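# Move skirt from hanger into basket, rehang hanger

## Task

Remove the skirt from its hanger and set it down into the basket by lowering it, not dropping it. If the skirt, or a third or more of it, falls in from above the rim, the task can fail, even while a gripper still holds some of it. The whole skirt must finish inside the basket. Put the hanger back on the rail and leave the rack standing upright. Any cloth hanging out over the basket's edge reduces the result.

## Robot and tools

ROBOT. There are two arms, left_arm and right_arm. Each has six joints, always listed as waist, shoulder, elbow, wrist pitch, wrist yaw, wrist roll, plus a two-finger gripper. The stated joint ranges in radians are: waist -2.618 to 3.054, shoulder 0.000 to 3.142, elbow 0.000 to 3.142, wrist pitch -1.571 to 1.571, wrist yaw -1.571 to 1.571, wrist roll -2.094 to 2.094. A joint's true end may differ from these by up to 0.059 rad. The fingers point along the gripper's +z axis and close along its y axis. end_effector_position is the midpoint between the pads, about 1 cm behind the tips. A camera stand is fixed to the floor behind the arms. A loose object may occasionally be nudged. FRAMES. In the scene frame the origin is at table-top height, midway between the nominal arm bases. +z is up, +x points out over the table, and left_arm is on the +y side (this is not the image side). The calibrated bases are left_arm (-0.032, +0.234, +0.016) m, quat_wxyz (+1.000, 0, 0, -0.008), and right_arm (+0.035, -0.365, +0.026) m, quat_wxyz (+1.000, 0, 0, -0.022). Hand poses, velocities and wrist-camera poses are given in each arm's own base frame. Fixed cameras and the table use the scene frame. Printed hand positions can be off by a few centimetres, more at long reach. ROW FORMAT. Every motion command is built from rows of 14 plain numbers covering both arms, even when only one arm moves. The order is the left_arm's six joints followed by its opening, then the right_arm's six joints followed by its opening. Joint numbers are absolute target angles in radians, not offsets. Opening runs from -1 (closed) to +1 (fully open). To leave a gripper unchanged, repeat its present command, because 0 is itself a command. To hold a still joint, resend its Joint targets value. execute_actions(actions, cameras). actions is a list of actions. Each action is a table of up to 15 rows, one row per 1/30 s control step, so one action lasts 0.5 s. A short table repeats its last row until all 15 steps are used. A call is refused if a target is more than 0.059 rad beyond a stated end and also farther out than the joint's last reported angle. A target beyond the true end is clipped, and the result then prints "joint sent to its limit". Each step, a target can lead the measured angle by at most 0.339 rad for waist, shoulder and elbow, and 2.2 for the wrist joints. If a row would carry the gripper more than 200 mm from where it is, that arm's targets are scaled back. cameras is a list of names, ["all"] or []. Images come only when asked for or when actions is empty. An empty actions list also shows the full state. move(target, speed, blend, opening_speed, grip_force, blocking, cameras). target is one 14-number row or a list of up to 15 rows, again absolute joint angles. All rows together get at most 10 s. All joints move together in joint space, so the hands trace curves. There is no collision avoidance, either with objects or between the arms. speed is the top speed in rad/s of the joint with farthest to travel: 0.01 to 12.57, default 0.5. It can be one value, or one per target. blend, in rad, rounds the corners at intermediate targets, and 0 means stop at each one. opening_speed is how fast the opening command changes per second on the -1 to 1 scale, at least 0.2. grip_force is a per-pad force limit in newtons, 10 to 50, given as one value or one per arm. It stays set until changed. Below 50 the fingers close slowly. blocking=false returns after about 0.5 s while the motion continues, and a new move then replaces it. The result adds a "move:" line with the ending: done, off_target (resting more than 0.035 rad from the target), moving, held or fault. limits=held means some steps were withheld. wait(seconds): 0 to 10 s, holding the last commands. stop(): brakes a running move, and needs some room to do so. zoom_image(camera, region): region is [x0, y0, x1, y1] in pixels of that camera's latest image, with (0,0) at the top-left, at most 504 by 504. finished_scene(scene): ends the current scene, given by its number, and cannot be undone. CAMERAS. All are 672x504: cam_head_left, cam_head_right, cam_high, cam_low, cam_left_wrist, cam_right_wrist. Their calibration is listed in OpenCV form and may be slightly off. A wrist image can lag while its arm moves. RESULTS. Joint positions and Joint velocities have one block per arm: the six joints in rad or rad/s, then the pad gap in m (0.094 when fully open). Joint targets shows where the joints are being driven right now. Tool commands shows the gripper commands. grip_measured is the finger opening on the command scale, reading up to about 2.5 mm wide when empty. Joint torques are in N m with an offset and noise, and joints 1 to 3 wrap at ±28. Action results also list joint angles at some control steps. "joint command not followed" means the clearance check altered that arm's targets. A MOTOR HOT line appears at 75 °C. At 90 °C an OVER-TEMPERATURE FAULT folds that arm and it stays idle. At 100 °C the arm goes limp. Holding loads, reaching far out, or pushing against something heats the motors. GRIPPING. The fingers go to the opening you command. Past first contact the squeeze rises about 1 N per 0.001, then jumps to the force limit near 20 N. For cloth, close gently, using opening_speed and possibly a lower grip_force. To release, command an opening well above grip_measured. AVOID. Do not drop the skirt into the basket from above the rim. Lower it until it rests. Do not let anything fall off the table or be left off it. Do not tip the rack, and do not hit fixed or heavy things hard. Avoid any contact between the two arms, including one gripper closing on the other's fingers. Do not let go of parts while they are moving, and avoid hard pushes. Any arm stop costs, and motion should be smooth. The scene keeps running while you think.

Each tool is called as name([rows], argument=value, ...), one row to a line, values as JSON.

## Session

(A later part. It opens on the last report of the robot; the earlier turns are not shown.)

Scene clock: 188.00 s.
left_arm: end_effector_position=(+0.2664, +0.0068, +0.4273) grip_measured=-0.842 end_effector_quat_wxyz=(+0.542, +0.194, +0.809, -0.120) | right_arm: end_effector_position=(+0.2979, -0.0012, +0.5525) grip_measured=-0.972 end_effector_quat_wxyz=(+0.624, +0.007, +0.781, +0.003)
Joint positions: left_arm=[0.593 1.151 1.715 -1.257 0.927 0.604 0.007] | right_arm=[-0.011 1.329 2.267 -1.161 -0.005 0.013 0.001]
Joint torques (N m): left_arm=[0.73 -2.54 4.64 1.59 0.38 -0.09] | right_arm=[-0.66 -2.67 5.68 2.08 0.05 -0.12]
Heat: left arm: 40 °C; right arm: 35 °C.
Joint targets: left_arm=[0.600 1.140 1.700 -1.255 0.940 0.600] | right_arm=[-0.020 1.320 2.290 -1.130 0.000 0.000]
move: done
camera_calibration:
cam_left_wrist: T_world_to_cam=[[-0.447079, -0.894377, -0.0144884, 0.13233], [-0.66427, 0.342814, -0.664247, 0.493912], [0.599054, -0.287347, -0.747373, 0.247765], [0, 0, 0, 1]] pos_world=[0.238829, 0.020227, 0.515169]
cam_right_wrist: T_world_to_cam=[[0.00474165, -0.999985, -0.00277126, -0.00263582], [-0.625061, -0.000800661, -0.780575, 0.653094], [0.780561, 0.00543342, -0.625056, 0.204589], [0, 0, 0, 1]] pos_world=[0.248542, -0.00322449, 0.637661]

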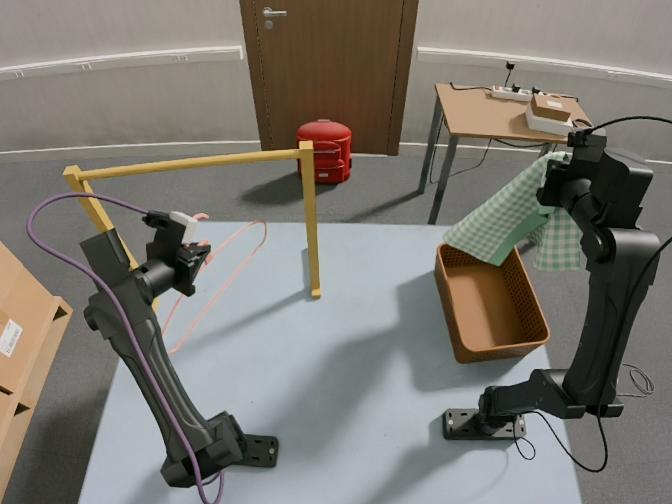

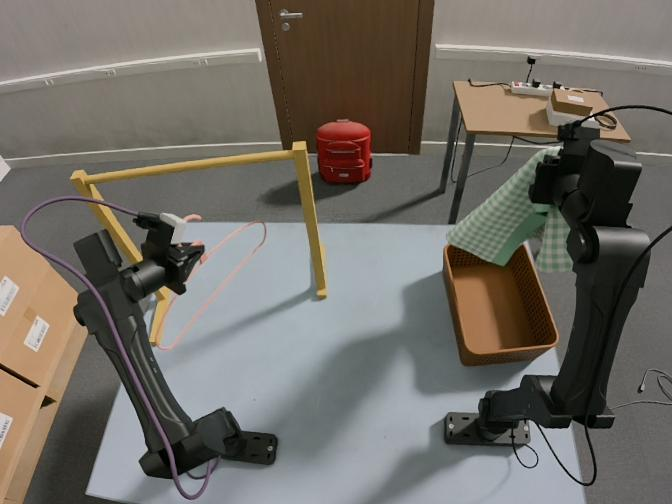

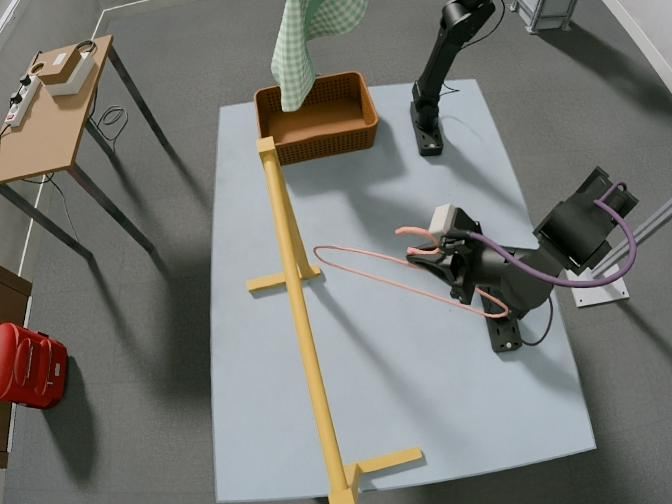

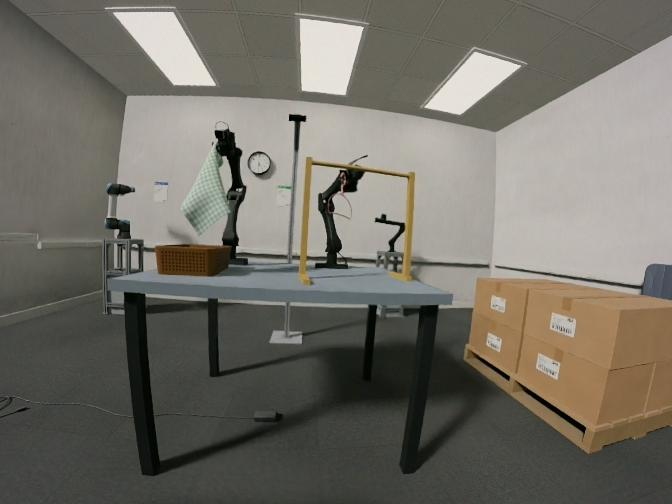

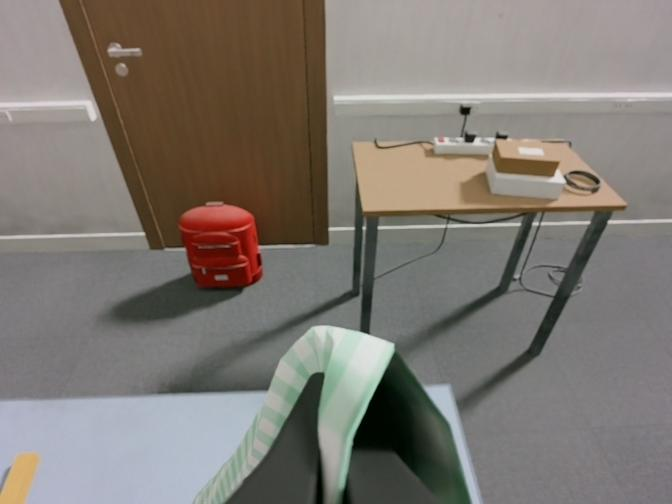

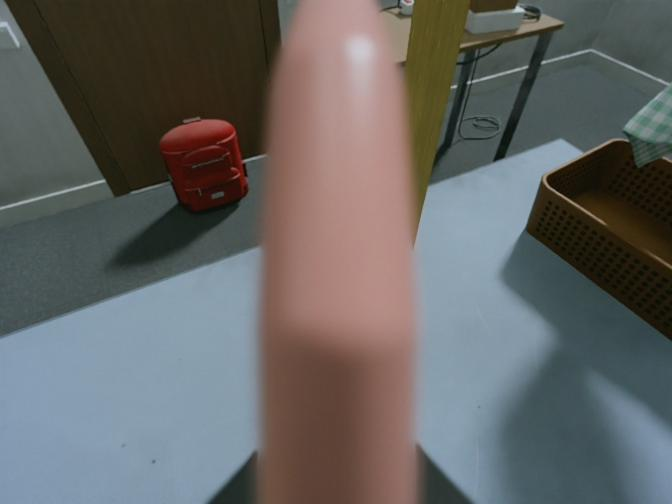

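zoom_image(camera="cam_head_left", region=[130, 190, 290, 370])

zoom_image(camera="cam_head_right", region=[130, 190, 290, 370])

zoom_image(camera="cam_high", region=[380, 190, 520, 330])

zoom_image(camera="cam_low", region=[290, 140, 430, 290])

zoom_image(camera="cam_low", region=[140, 120, 260, 290])

Scaled by 2.800.

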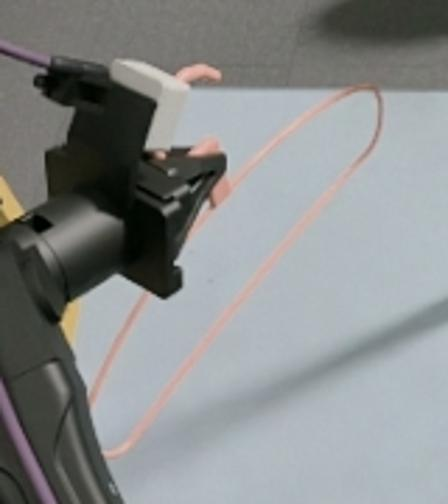

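Scaled by 2.800.

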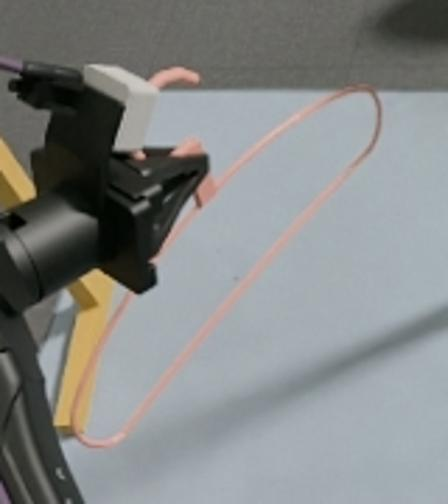

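Scaled by 3.600.

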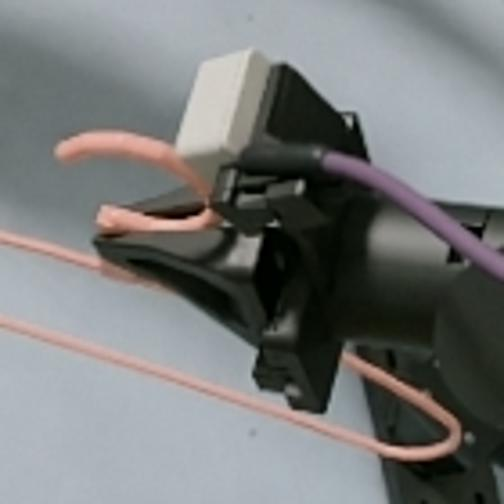

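Scaled by 3.360.

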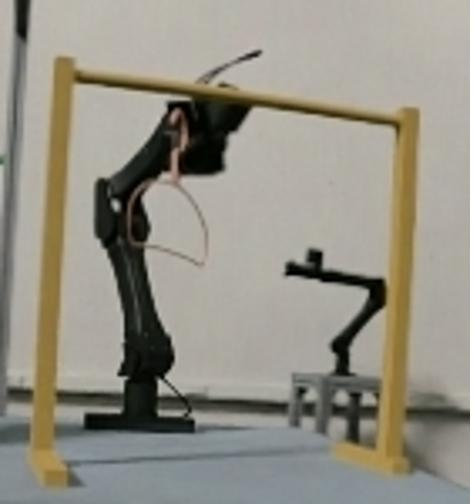

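Scaled by 2.965.

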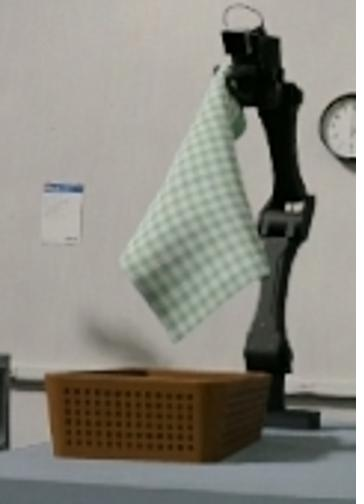

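move([
  [0.6,1.14,1.70,-1.255,0.94,0.60,-1,-0.05,1.154,2.178,-1.224,0,0,-1],
  [0.6,1.14,1.70,-1.255,0.94,0.60,-1,-0.05,0.891,1.3725,-1.08,0,0,-1],
], speed=[0.3,0.3], blend=[0.06,0], blocking=false)

Scene clock: 204.43 s.
left_arm: end_effector_position=(+0.2664, +0.0068, +0.4273) grip_measured=-0.842 end_effector_quat_wxyz=(+0.542, +0.194, +0.809, -0.120) | right_arm: end_effector_position=(+0.2541, -0.0063, +0.5508) grip_measured=-0.972 end_effector_quat_wxyz=(+0.627, +0.016, +0.779, -0.005)
Joint positions: left_arm=[0.593 1.151 1.715 -1.257 0.927 0.604 0.007] | right_arm=[-0.033 1.212 2.211 -1.214 -0.005 0.011 0.001]
Joint velocities: left_arm=[within noise] | right_arm=[-0.042 -0.374 -0.212 -0.168 -0.037 -0.022 0]
Joint torques (N m): left_arm=[0.73 -2.52 4.66 1.6 0.38 -0.11] | right_arm=[-0.65 -0.87 2.55 2.03 0.02 -0.13]
Heat: left arm: 40 °C; right arm: 36 °C.
Joint targets: left_arm=[0.600 1.140 1.700 -1.255 0.940 0.600] | right_arm=[-0.045 1.183 2.193 -1.206 0.000 0.000]
Tool commands: left_gripper/opening=-1.0 right_gripper/opening=-1.0
move: running; path passed 0 of 2 targets; right_arm: the elbow is farthest, 0.838 rad from its target

wait(seconds=0, cameras=["cam_head_left","cam_low","cam_head_right"])

zoom_image(camera="cam_head_left", region=[400, 180, 600, 380])

zoom_image(camera="cam_low", region=[140, 150, 260, 290])

Scene clock: 215.23 s.
left_arm: end_effector_position=(+0.2664, +0.0068, +0.4273) grip_measured=-0.842 end_effector_quat_wxyz=(+0.542, +0.194, +0.809, -0.120) | right_arm: end_effector_position=(+0.2479, -0.0085, +0.3393) grip_measured=-0.972 end_effector_quat_wxyz=(+0.444, +0.023, +0.896, -0.005)
Joint positions: left_arm=[0.593 1.151 1.715 -1.257 0.927 0.604 0.007] | right_arm=[-0.041 0.908 1.378 -1.121 -0.004 0.011 0.001]
Joint torques (N m): left_arm=[0.72 -2.52 4.63 1.58 0.38 -0.09] | right_arm=[-0.75 -1.85 5.16 1.99 0.03 -0.09]
Heat: left arm: 40 °C; right arm: 36 °C.
Joint targets: left_arm=[0.600 1.140 1.700 -1.255 0.940 0.600] | right_arm=[-0.050 0.891 1.373 -1.080 0.000 0.000]
Tool commands: left_gripper/opening=-1.0 right_gripper/opening=-1.0
earlier move: off_target (right_arm); right_arm: the wrist pitch is farthest, 0.041 rad from its target
Images, in order (width x height): cam_head_left 672x504, cam_head_right 672x504, cam_low 672x504.

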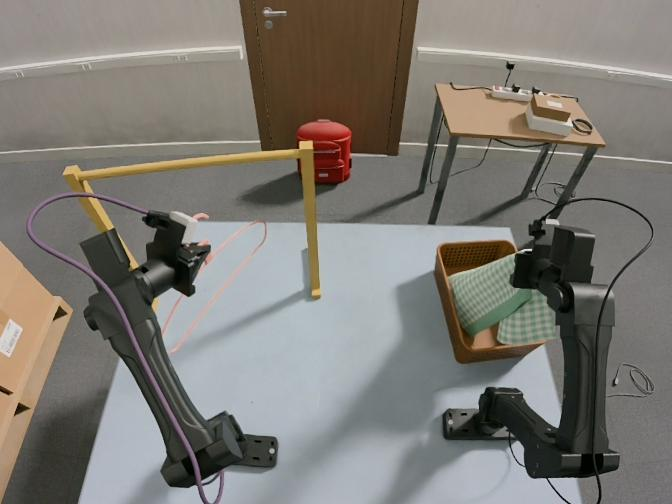

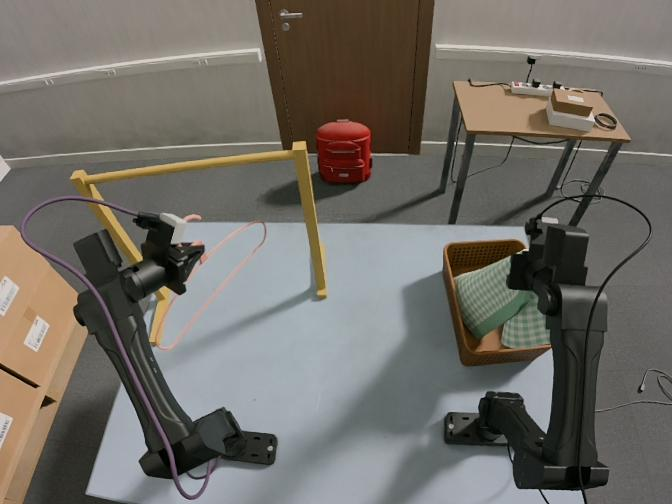

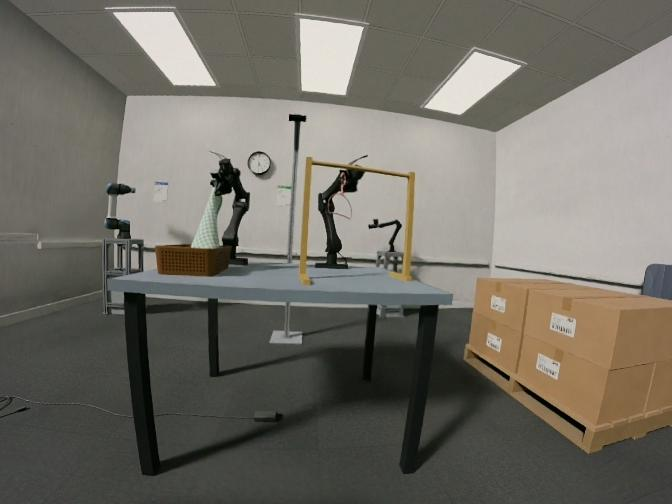

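Scaled by 2.520.

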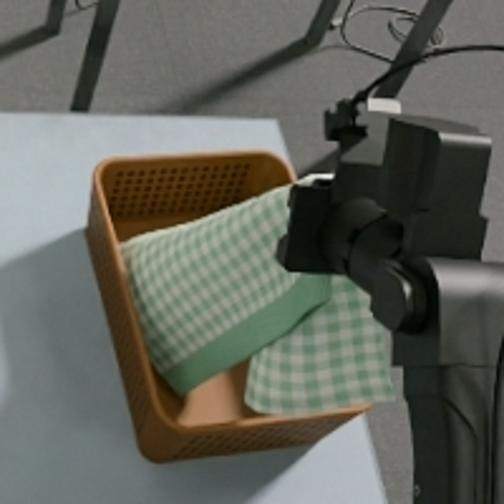

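Scaled by 3.600.

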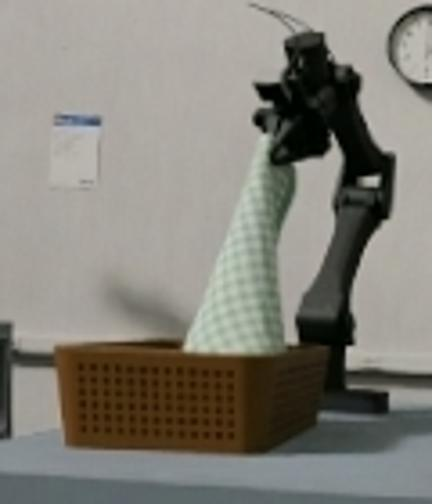

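move(target=[0.105,1.26,1.97,-1.06,-0.125,-0.045,-1,0.04,1.385,1.98,-1.24,0,0,-1], speed=0.5, cameras=["all"])

zoom_image(camera="cam_head_left", region=[400, 180, 600, 380])

zoom_image(camera="cam_head_left", region=[140, 130, 340, 280])

zoom_image(camera="cam_head_right", region=[140, 130, 340, 280])

zoom_image(camera="cam_high", region=[260, 190, 460, 390])

zoom_image(camera="cam_low", region=[290, 130, 430, 290])

Scene clock: 224.50 s.
left_arm: end_effector_position=(+0.3153, +0.0572, +0.4751) grip_measured=-0.842 end_effector_quat_wxyz=(+0.552, -0.094, +0.826, +0.068) | right_arm: end_effector_position=(+0.3382, +0.0121, +0.3974) grip_measured=-0.972 end_effector_quat_wxyz=(+0.422, -0.010, +0.906, +0.011)
Joint positions: left_arm=[0.112 1.254 1.94 -1.081 -0.115 -0.039 0.007] | right_arm=[0.031 1.383 1.942 -1.258 -0.004 0.011 0.001]
Joint torques (N m): left_arm=[-0.59 -1.89 8.38 2.22 -0.14 -0.11] | right_arm=[0.7 -3.74 8.87 1.66 -0.01 -0.15]
Heat: left arm: 40 °C; right arm: 36 °C.
Joint targets: left_arm=[0.105 1.260 1.970 -1.060 -0.125 -0.045] | right_arm=[0.040 1.385 1.980 -1.240 0.000 0.000]
move: off_target (right_arm); right_arm: the elbow is farthest, 0.038 rad from its target
camera_calibration:
cam_left_wrist: T_world_to_cam=[[0.227929, -0.973658, -0.00615986, -0.0122283], [-0.727738, -0.166151, -0.665426, 0.590548], [0.646874, 0.156153, -0.746438, 0.227839], [0, 0, 0, 1]] pos_world=[0.285168, 0.0506359, 0.562958]
cam_right_wrist: T_world_to_cam=[[0.0426043, -0.999064, -0.00751621, -0.000980736], [-0.912587, -0.0358523, -0.407308, 0.506602], [0.406657, 0.0242123, -0.91326, 0.316911], [0, 0, 0, 1]] pos_world=[0.333487, 0.00950991, 0.495758]

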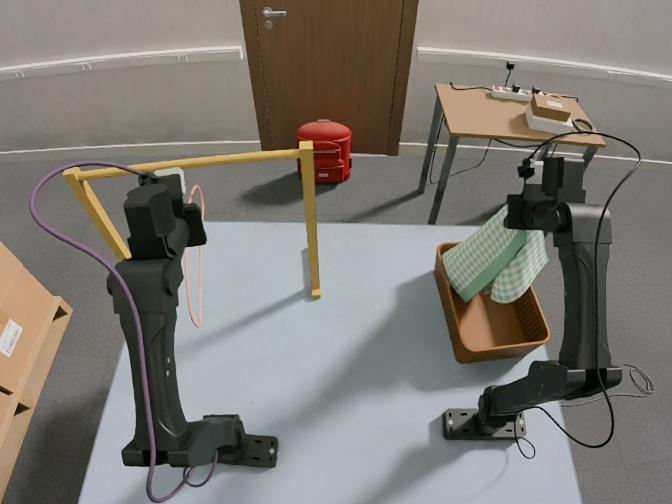

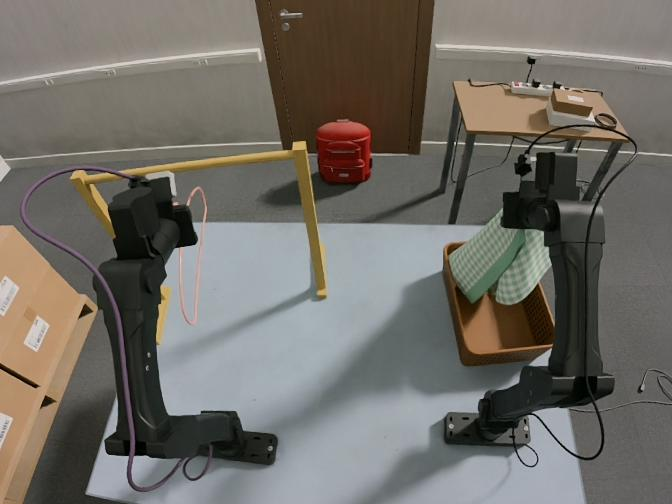

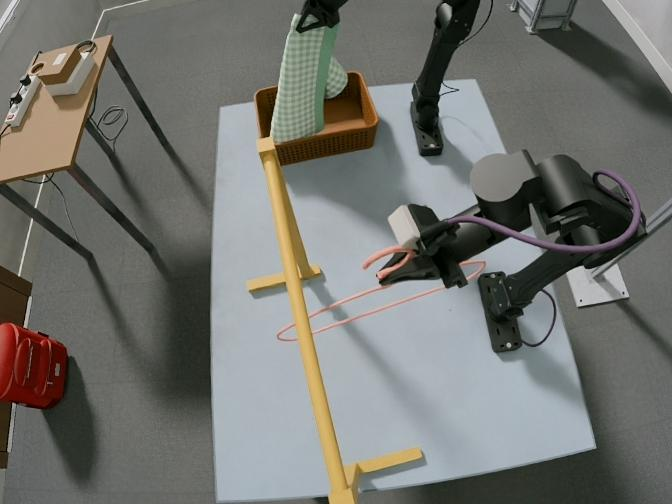

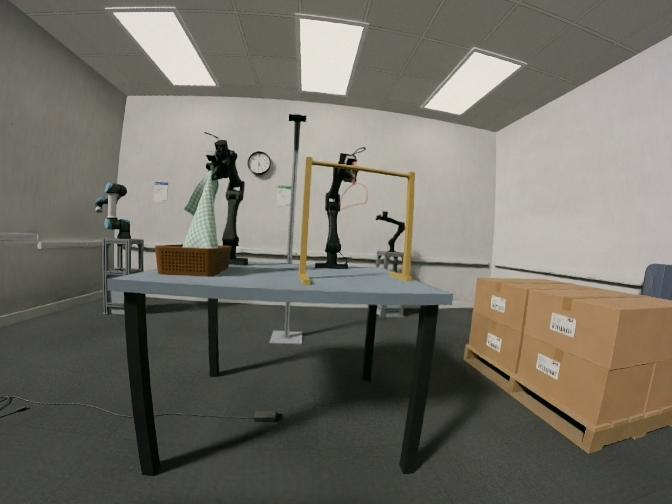

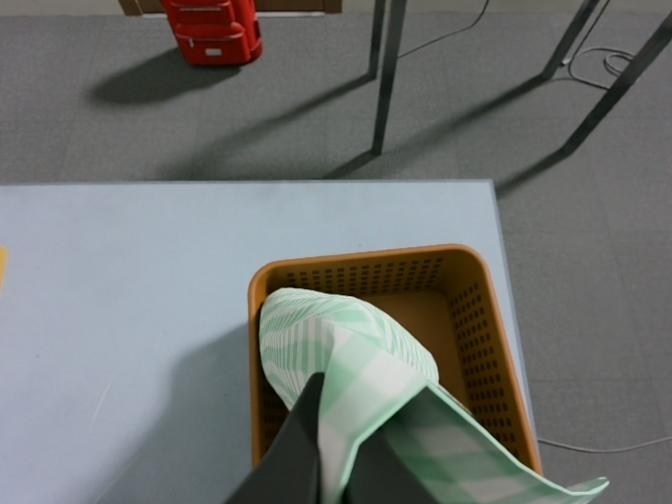

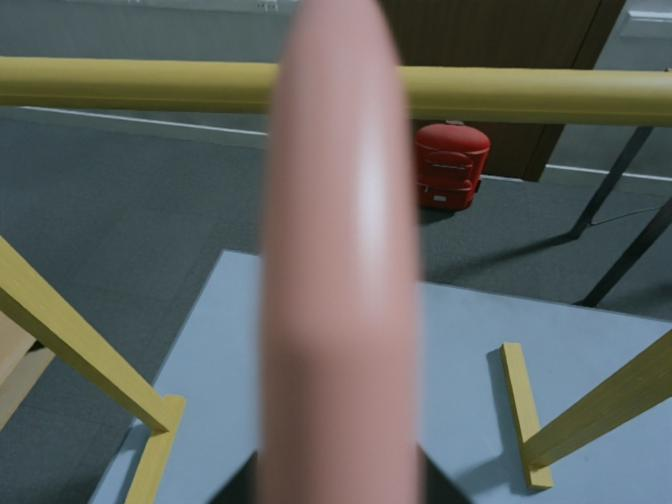

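Scaled by 2.520.

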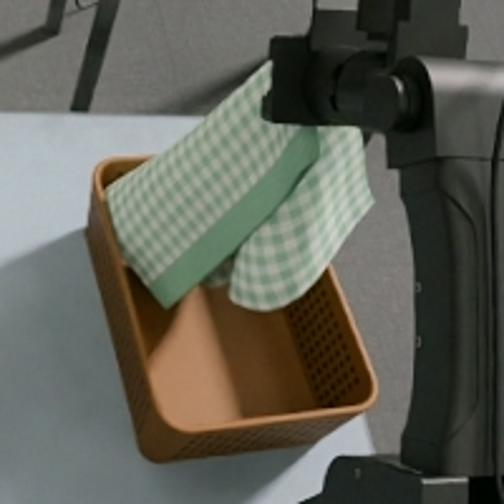

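Scaled by 2.520.

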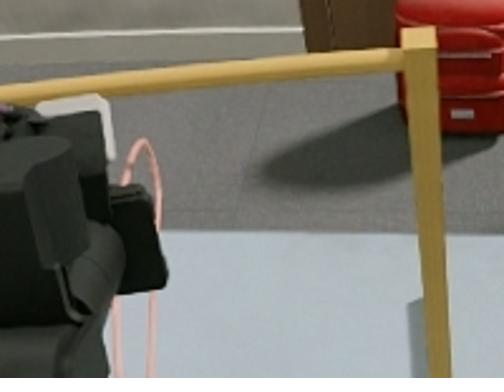

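Scaled by 2.520.

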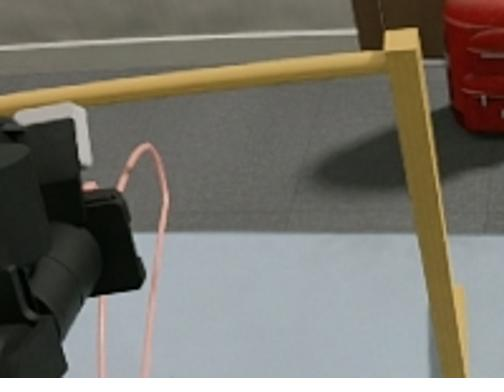

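Scaled by 2.520.

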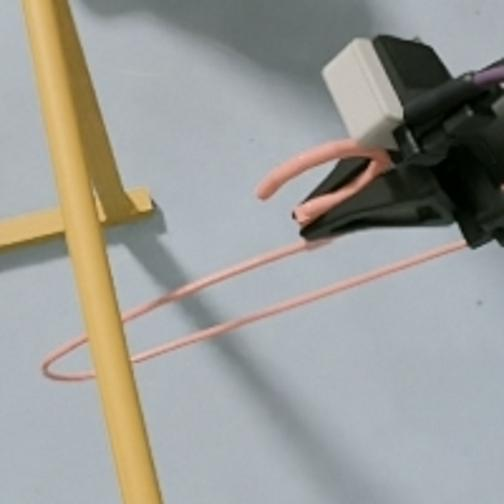

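Scaled by 3.150.

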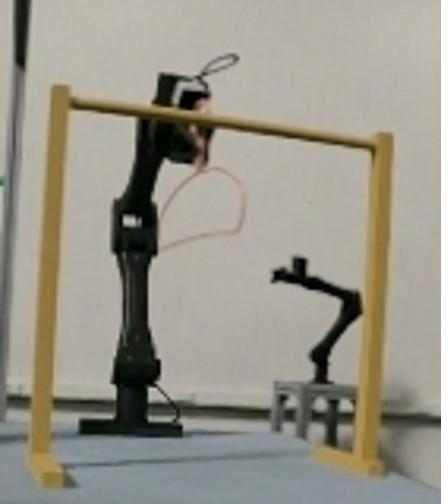

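move([
  [0.105,1.30,2.075,-1.118,-0.125,-0.045,-1,-0.01,1.37,1.96,-1.24,0,0.4,-1],
  [0.135,1.455,2.17,-1.063,-0.10,-0.03,-1,-0.04,1.36,1.95,-1.24,0,0.7,-1],
  [0.16,1.635,2.34,-1.054,-0.07,-0.02,-1,-0.05,1.35,1.94,-1.24,0,1.0,-1],
], speed=[0.4,0.3,0.3], blend=[0.02,0.02,0], cameras=["all"])

zoom_image(camera="cam_head_left", region=[400, 180, 600, 380])

zoom_image(camera="cam_head_left", region=[140, 110, 300, 250])

zoom_image(camera="cam_high", region=[260, 230, 440, 380])

zoom_image(camera="cam_low", region=[300, 130, 420, 260])

Scene clock: 246.93 s.
left_arm: end_effector_position=(+0.4092, +0.0784, +0.4893) grip_measured=-0.842 end_effector_quat_wxyz=(+0.554, -0.095, +0.825, +0.068) | right_arm: end_effector_position=(+0.3381, -0.0121, +0.3974) grip_measured=-0.972 end_effector_quat_wxyz=(+0.374, +0.447, +0.789, +0.195)
Joint positions: left_arm=[0.153 1.623 2.31 -1.076 -0.079 -0.025 0.007] | right_arm=[-0.041 1.383 1.942 -1.258 -0.004 0.991 0.001]
Joint torques (N m): left_arm=[0.76 -4.71 8.38 2.24 0.05 0.01] | right_arm=[-0.85 -7.27 5.07 1.64 -0.01 0.09]
Heat: left arm: 43 °C; right arm: 35 °C.
Joint targets: left_arm=[0.160 1.635 2.340 -1.054 -0.070 -0.020] | right_arm=[-0.050 1.350 1.940 -1.240 0.000 1.000]
move: done
camera_calibration:
cam_left_wrist: T_world_to_cam=[[0.230059, -0.973162, -0.00532282, -0.0142562], [-0.724199, -0.167544, -0.668928, 0.672341], [0.650083, 0.157747, -0.743309, 0.171383], [0, 0, 0, 1]] pos_world=[0.378775, 0.071738, 0.577062]
cam_right_wrist: T_world_to_cam=[[-0.546795, -0.53672, -0.642609, 0.432188], [-0.631657, 0.768219, -0.104157, 0.299864], [0.549568, 0.348956, -0.759082, 0.211783], [0, 0, 0, 1]] pos_world=[0.30934, -0.0723005, 0.469721]

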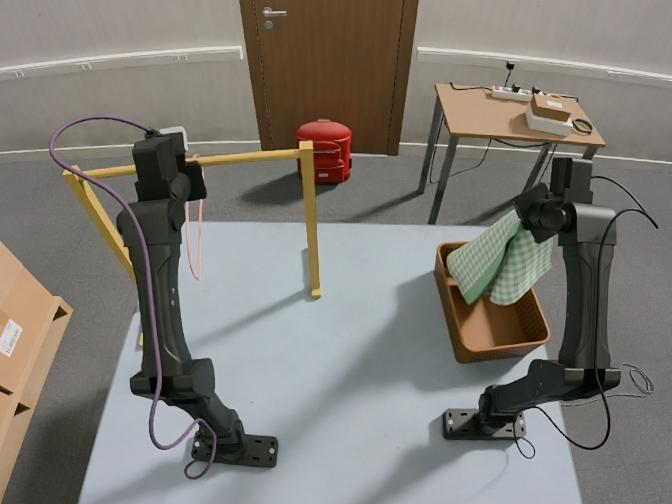

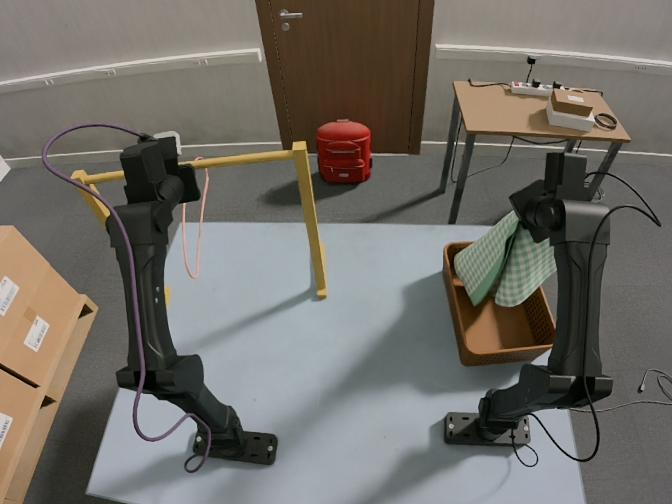

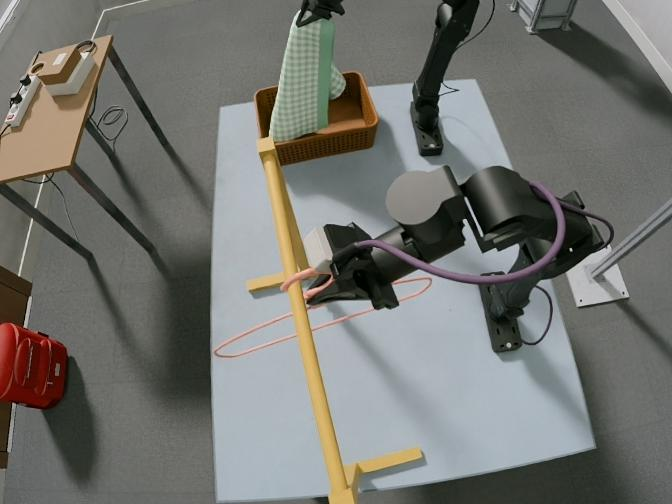

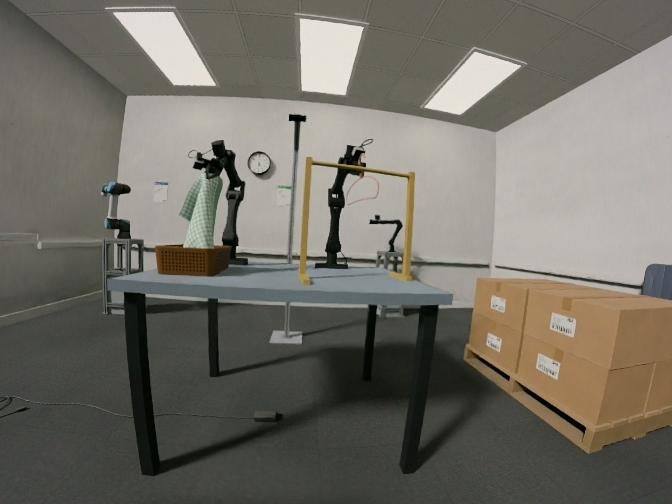

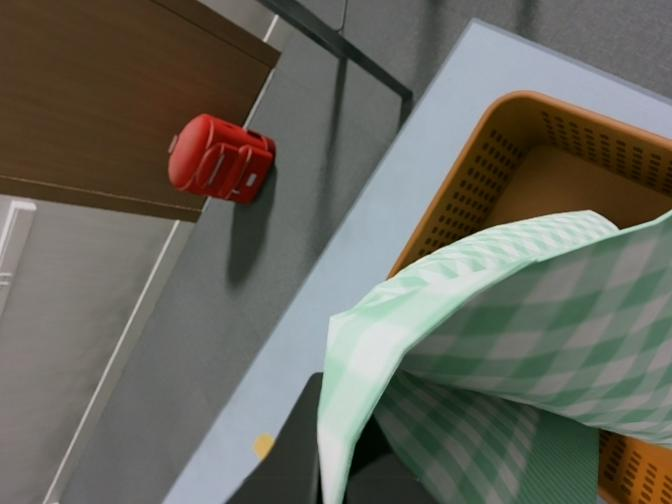

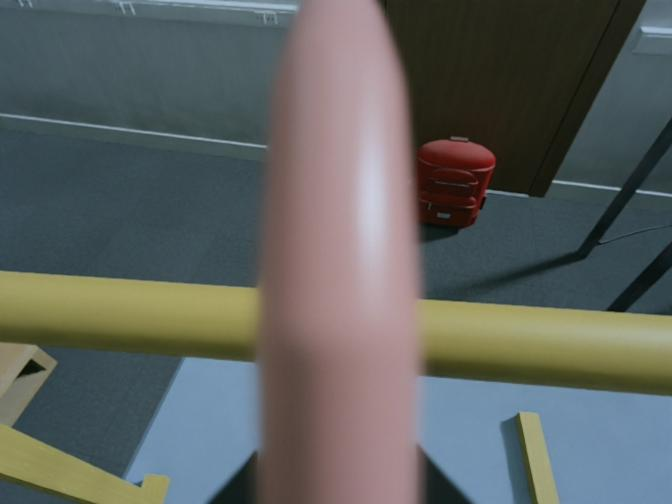

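Scaled by 2.520.

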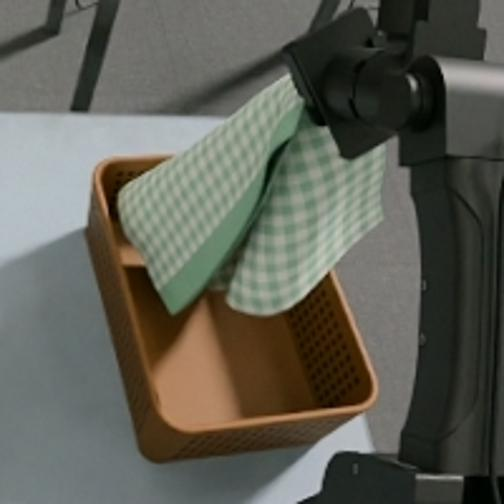

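Scaled by 3.150.

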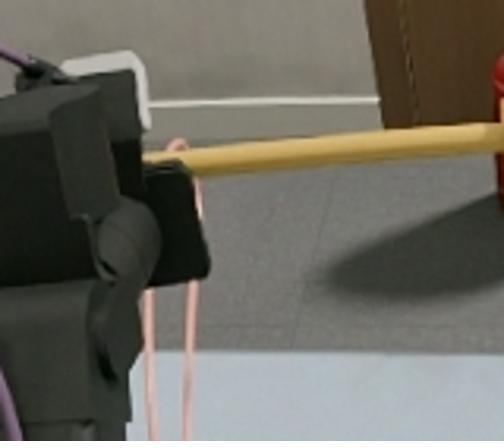

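Scaled by 2.800.

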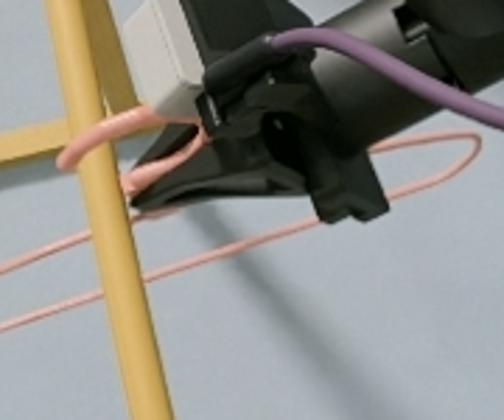

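Scaled by 3.877.

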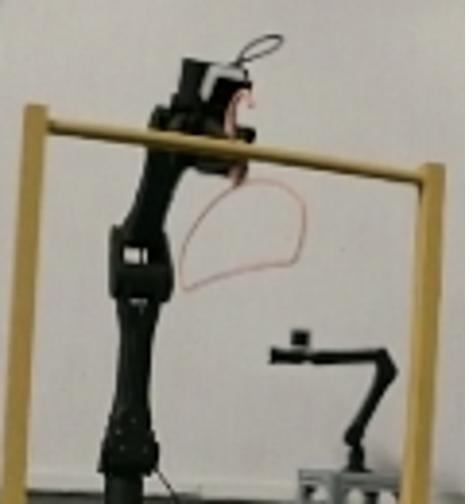

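move([
  [0.155,1.675,2.40,-1.075,-0.07,-0.02,-1,-0.05,1.25,1.58,-1.14,0,1.0,-1],
  [0.157,1.54,2.085,-0.90,-0.07,-0.02,-1,-0.055,1.09,1.085,-0.98,0,1.0,-1],
  [0.157,1.455,1.87,-0.767,-0.07,-0.02,-1,-0.055,1.09,1.085,-0.98,0,1.0,-1],
], speed=[0.25,0.3,0.15], blend=[0.01,0.02,0], cameras=["all"])

zoom_image(camera="cam_head_left", region=[400, 180, 600, 380])

zoom_image(camera="cam_high", region=[240, 230, 420, 380])

zoom_image(camera="cam_low", region=[300, 130, 420, 260])

zoom_image(camera="cam_high", region=[230, 20, 400, 170])

Scene clock: 259.77 s.
left_arm: end_effector_position=(+0.4248, +0.0806, +0.4361) grip_measured=-0.842 end_effector_quat_wxyz=(+0.552, -0.095, +0.825, +0.068) | right_arm: end_effector_position=(+0.2818, -0.0114, +0.1985) grip_measured=-0.972 end_effector_quat_wxyz=(+0.244, +0.477, +0.835, +0.127)
Joint positions: left_arm=[0.153 1.488 1.884 -0.788 -0.078 -0.024 0.007] | right_arm=[-0.046 1.114 1.096 -0.995 -0.004 0.992 0.001]
Joint torques (N m): left_arm=[0.5 -8.34 5.91 2.22 0.03 -0.01] | right_arm=[-0.76 -5.19 5.83 1.25 0.03 0.07]
Heat: left arm: 44 °C; right arm: 35 °C.
Joint targets: left_arm=[0.157 1.455 1.870 -0.767 -0.070 -0.020] | right_arm=[-0.055 1.090 1.085 -0.980 0.000 1.000]
move: done
camera_calibration:
cam_left_wrist: T_world_to_cam=[[0.229242, -0.973354, -0.00556743, -0.0154718], [-0.726386, -0.167264, -0.666623, 0.64821], [0.647928, 0.156862, -0.745375, 0.123205], [0, 0, 0, 1]] pos_world=[0.394569, 0.0740363, 0.523859]
cam_right_wrist: T_world_to_cam=[[-0.722662, -0.524959, -0.449642, 0.285299], [-0.626581, 0.772181, 0.105514, 0.200063], [0.291814, 0.357988, -0.886955, 0.189674], [0, 0, 0, 1]] pos_world=[0.276181, -0.0726157, 0.275405]

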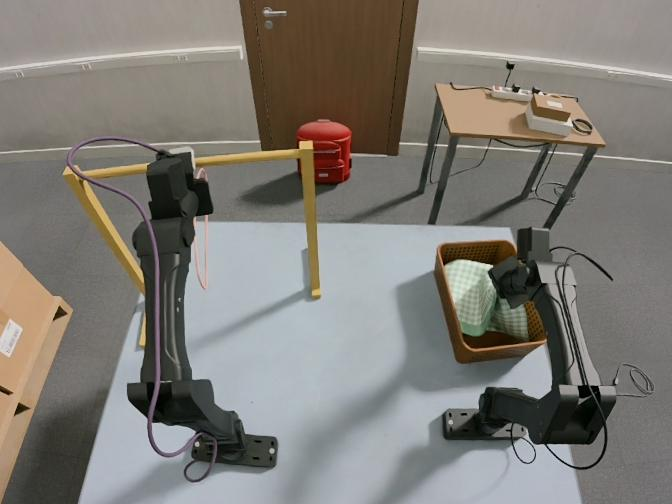

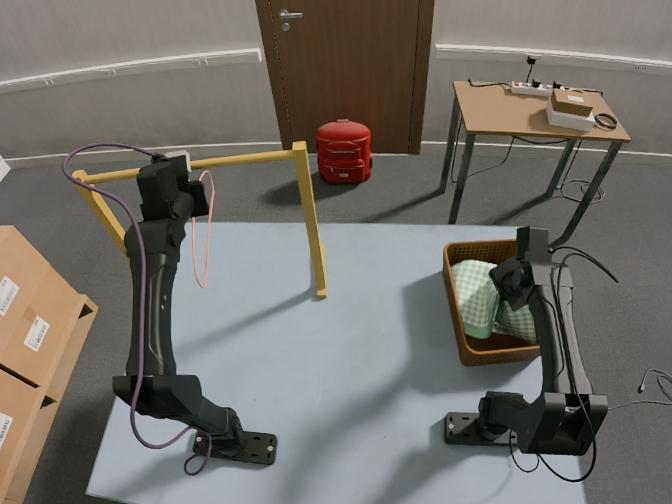

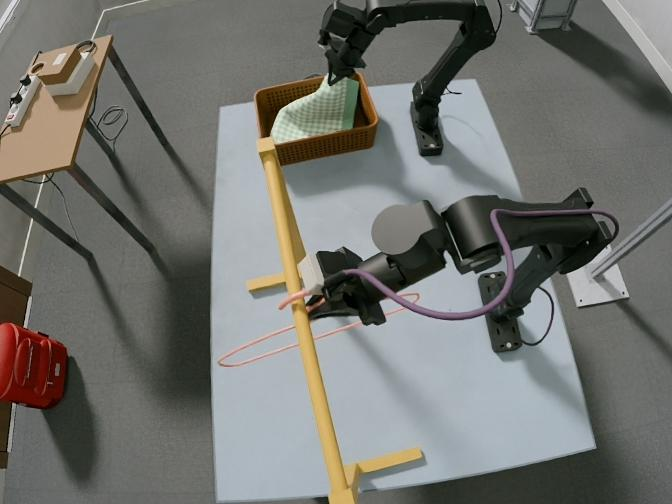

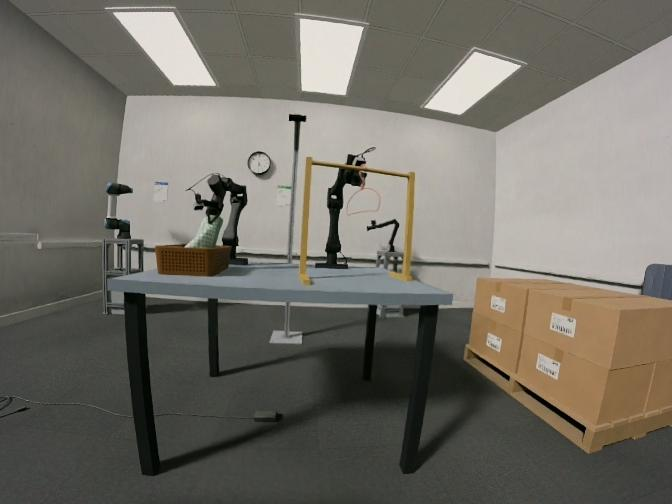

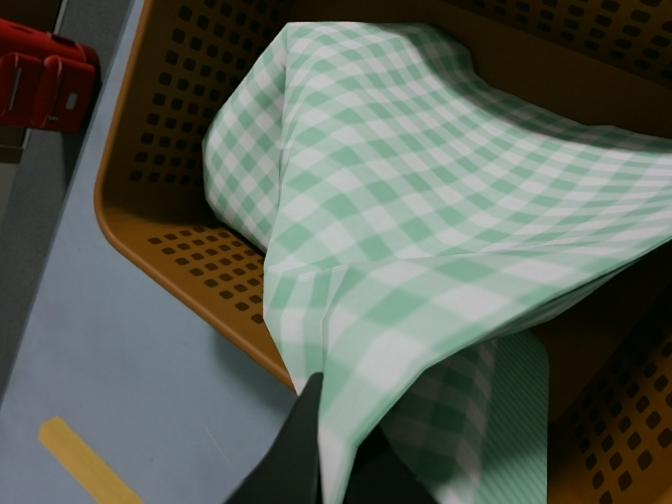

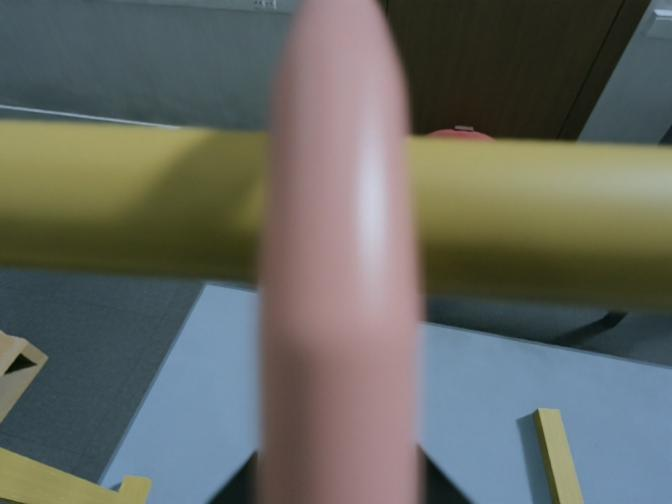

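Scaled by 2.520.

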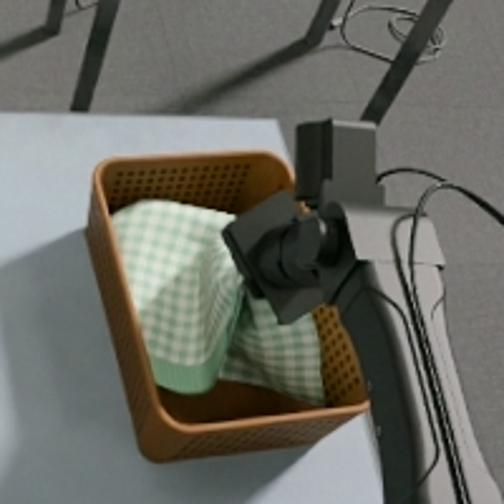

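Scaled by 2.800.

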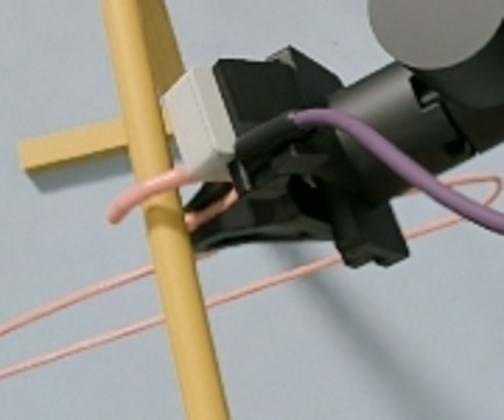

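Scaled by 3.877.

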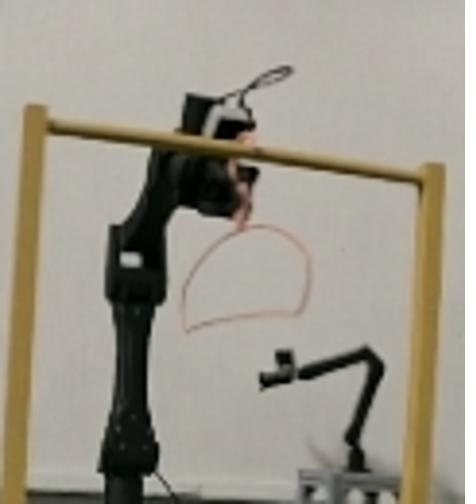

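Scaled by 2.965.

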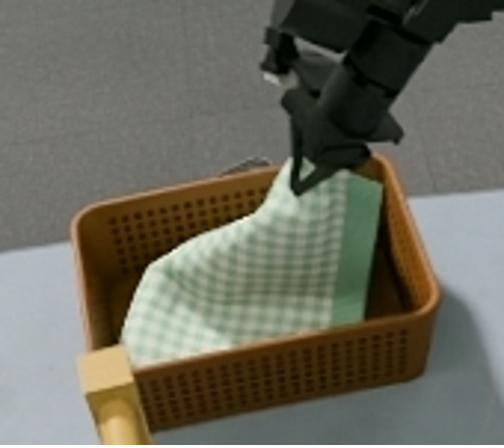

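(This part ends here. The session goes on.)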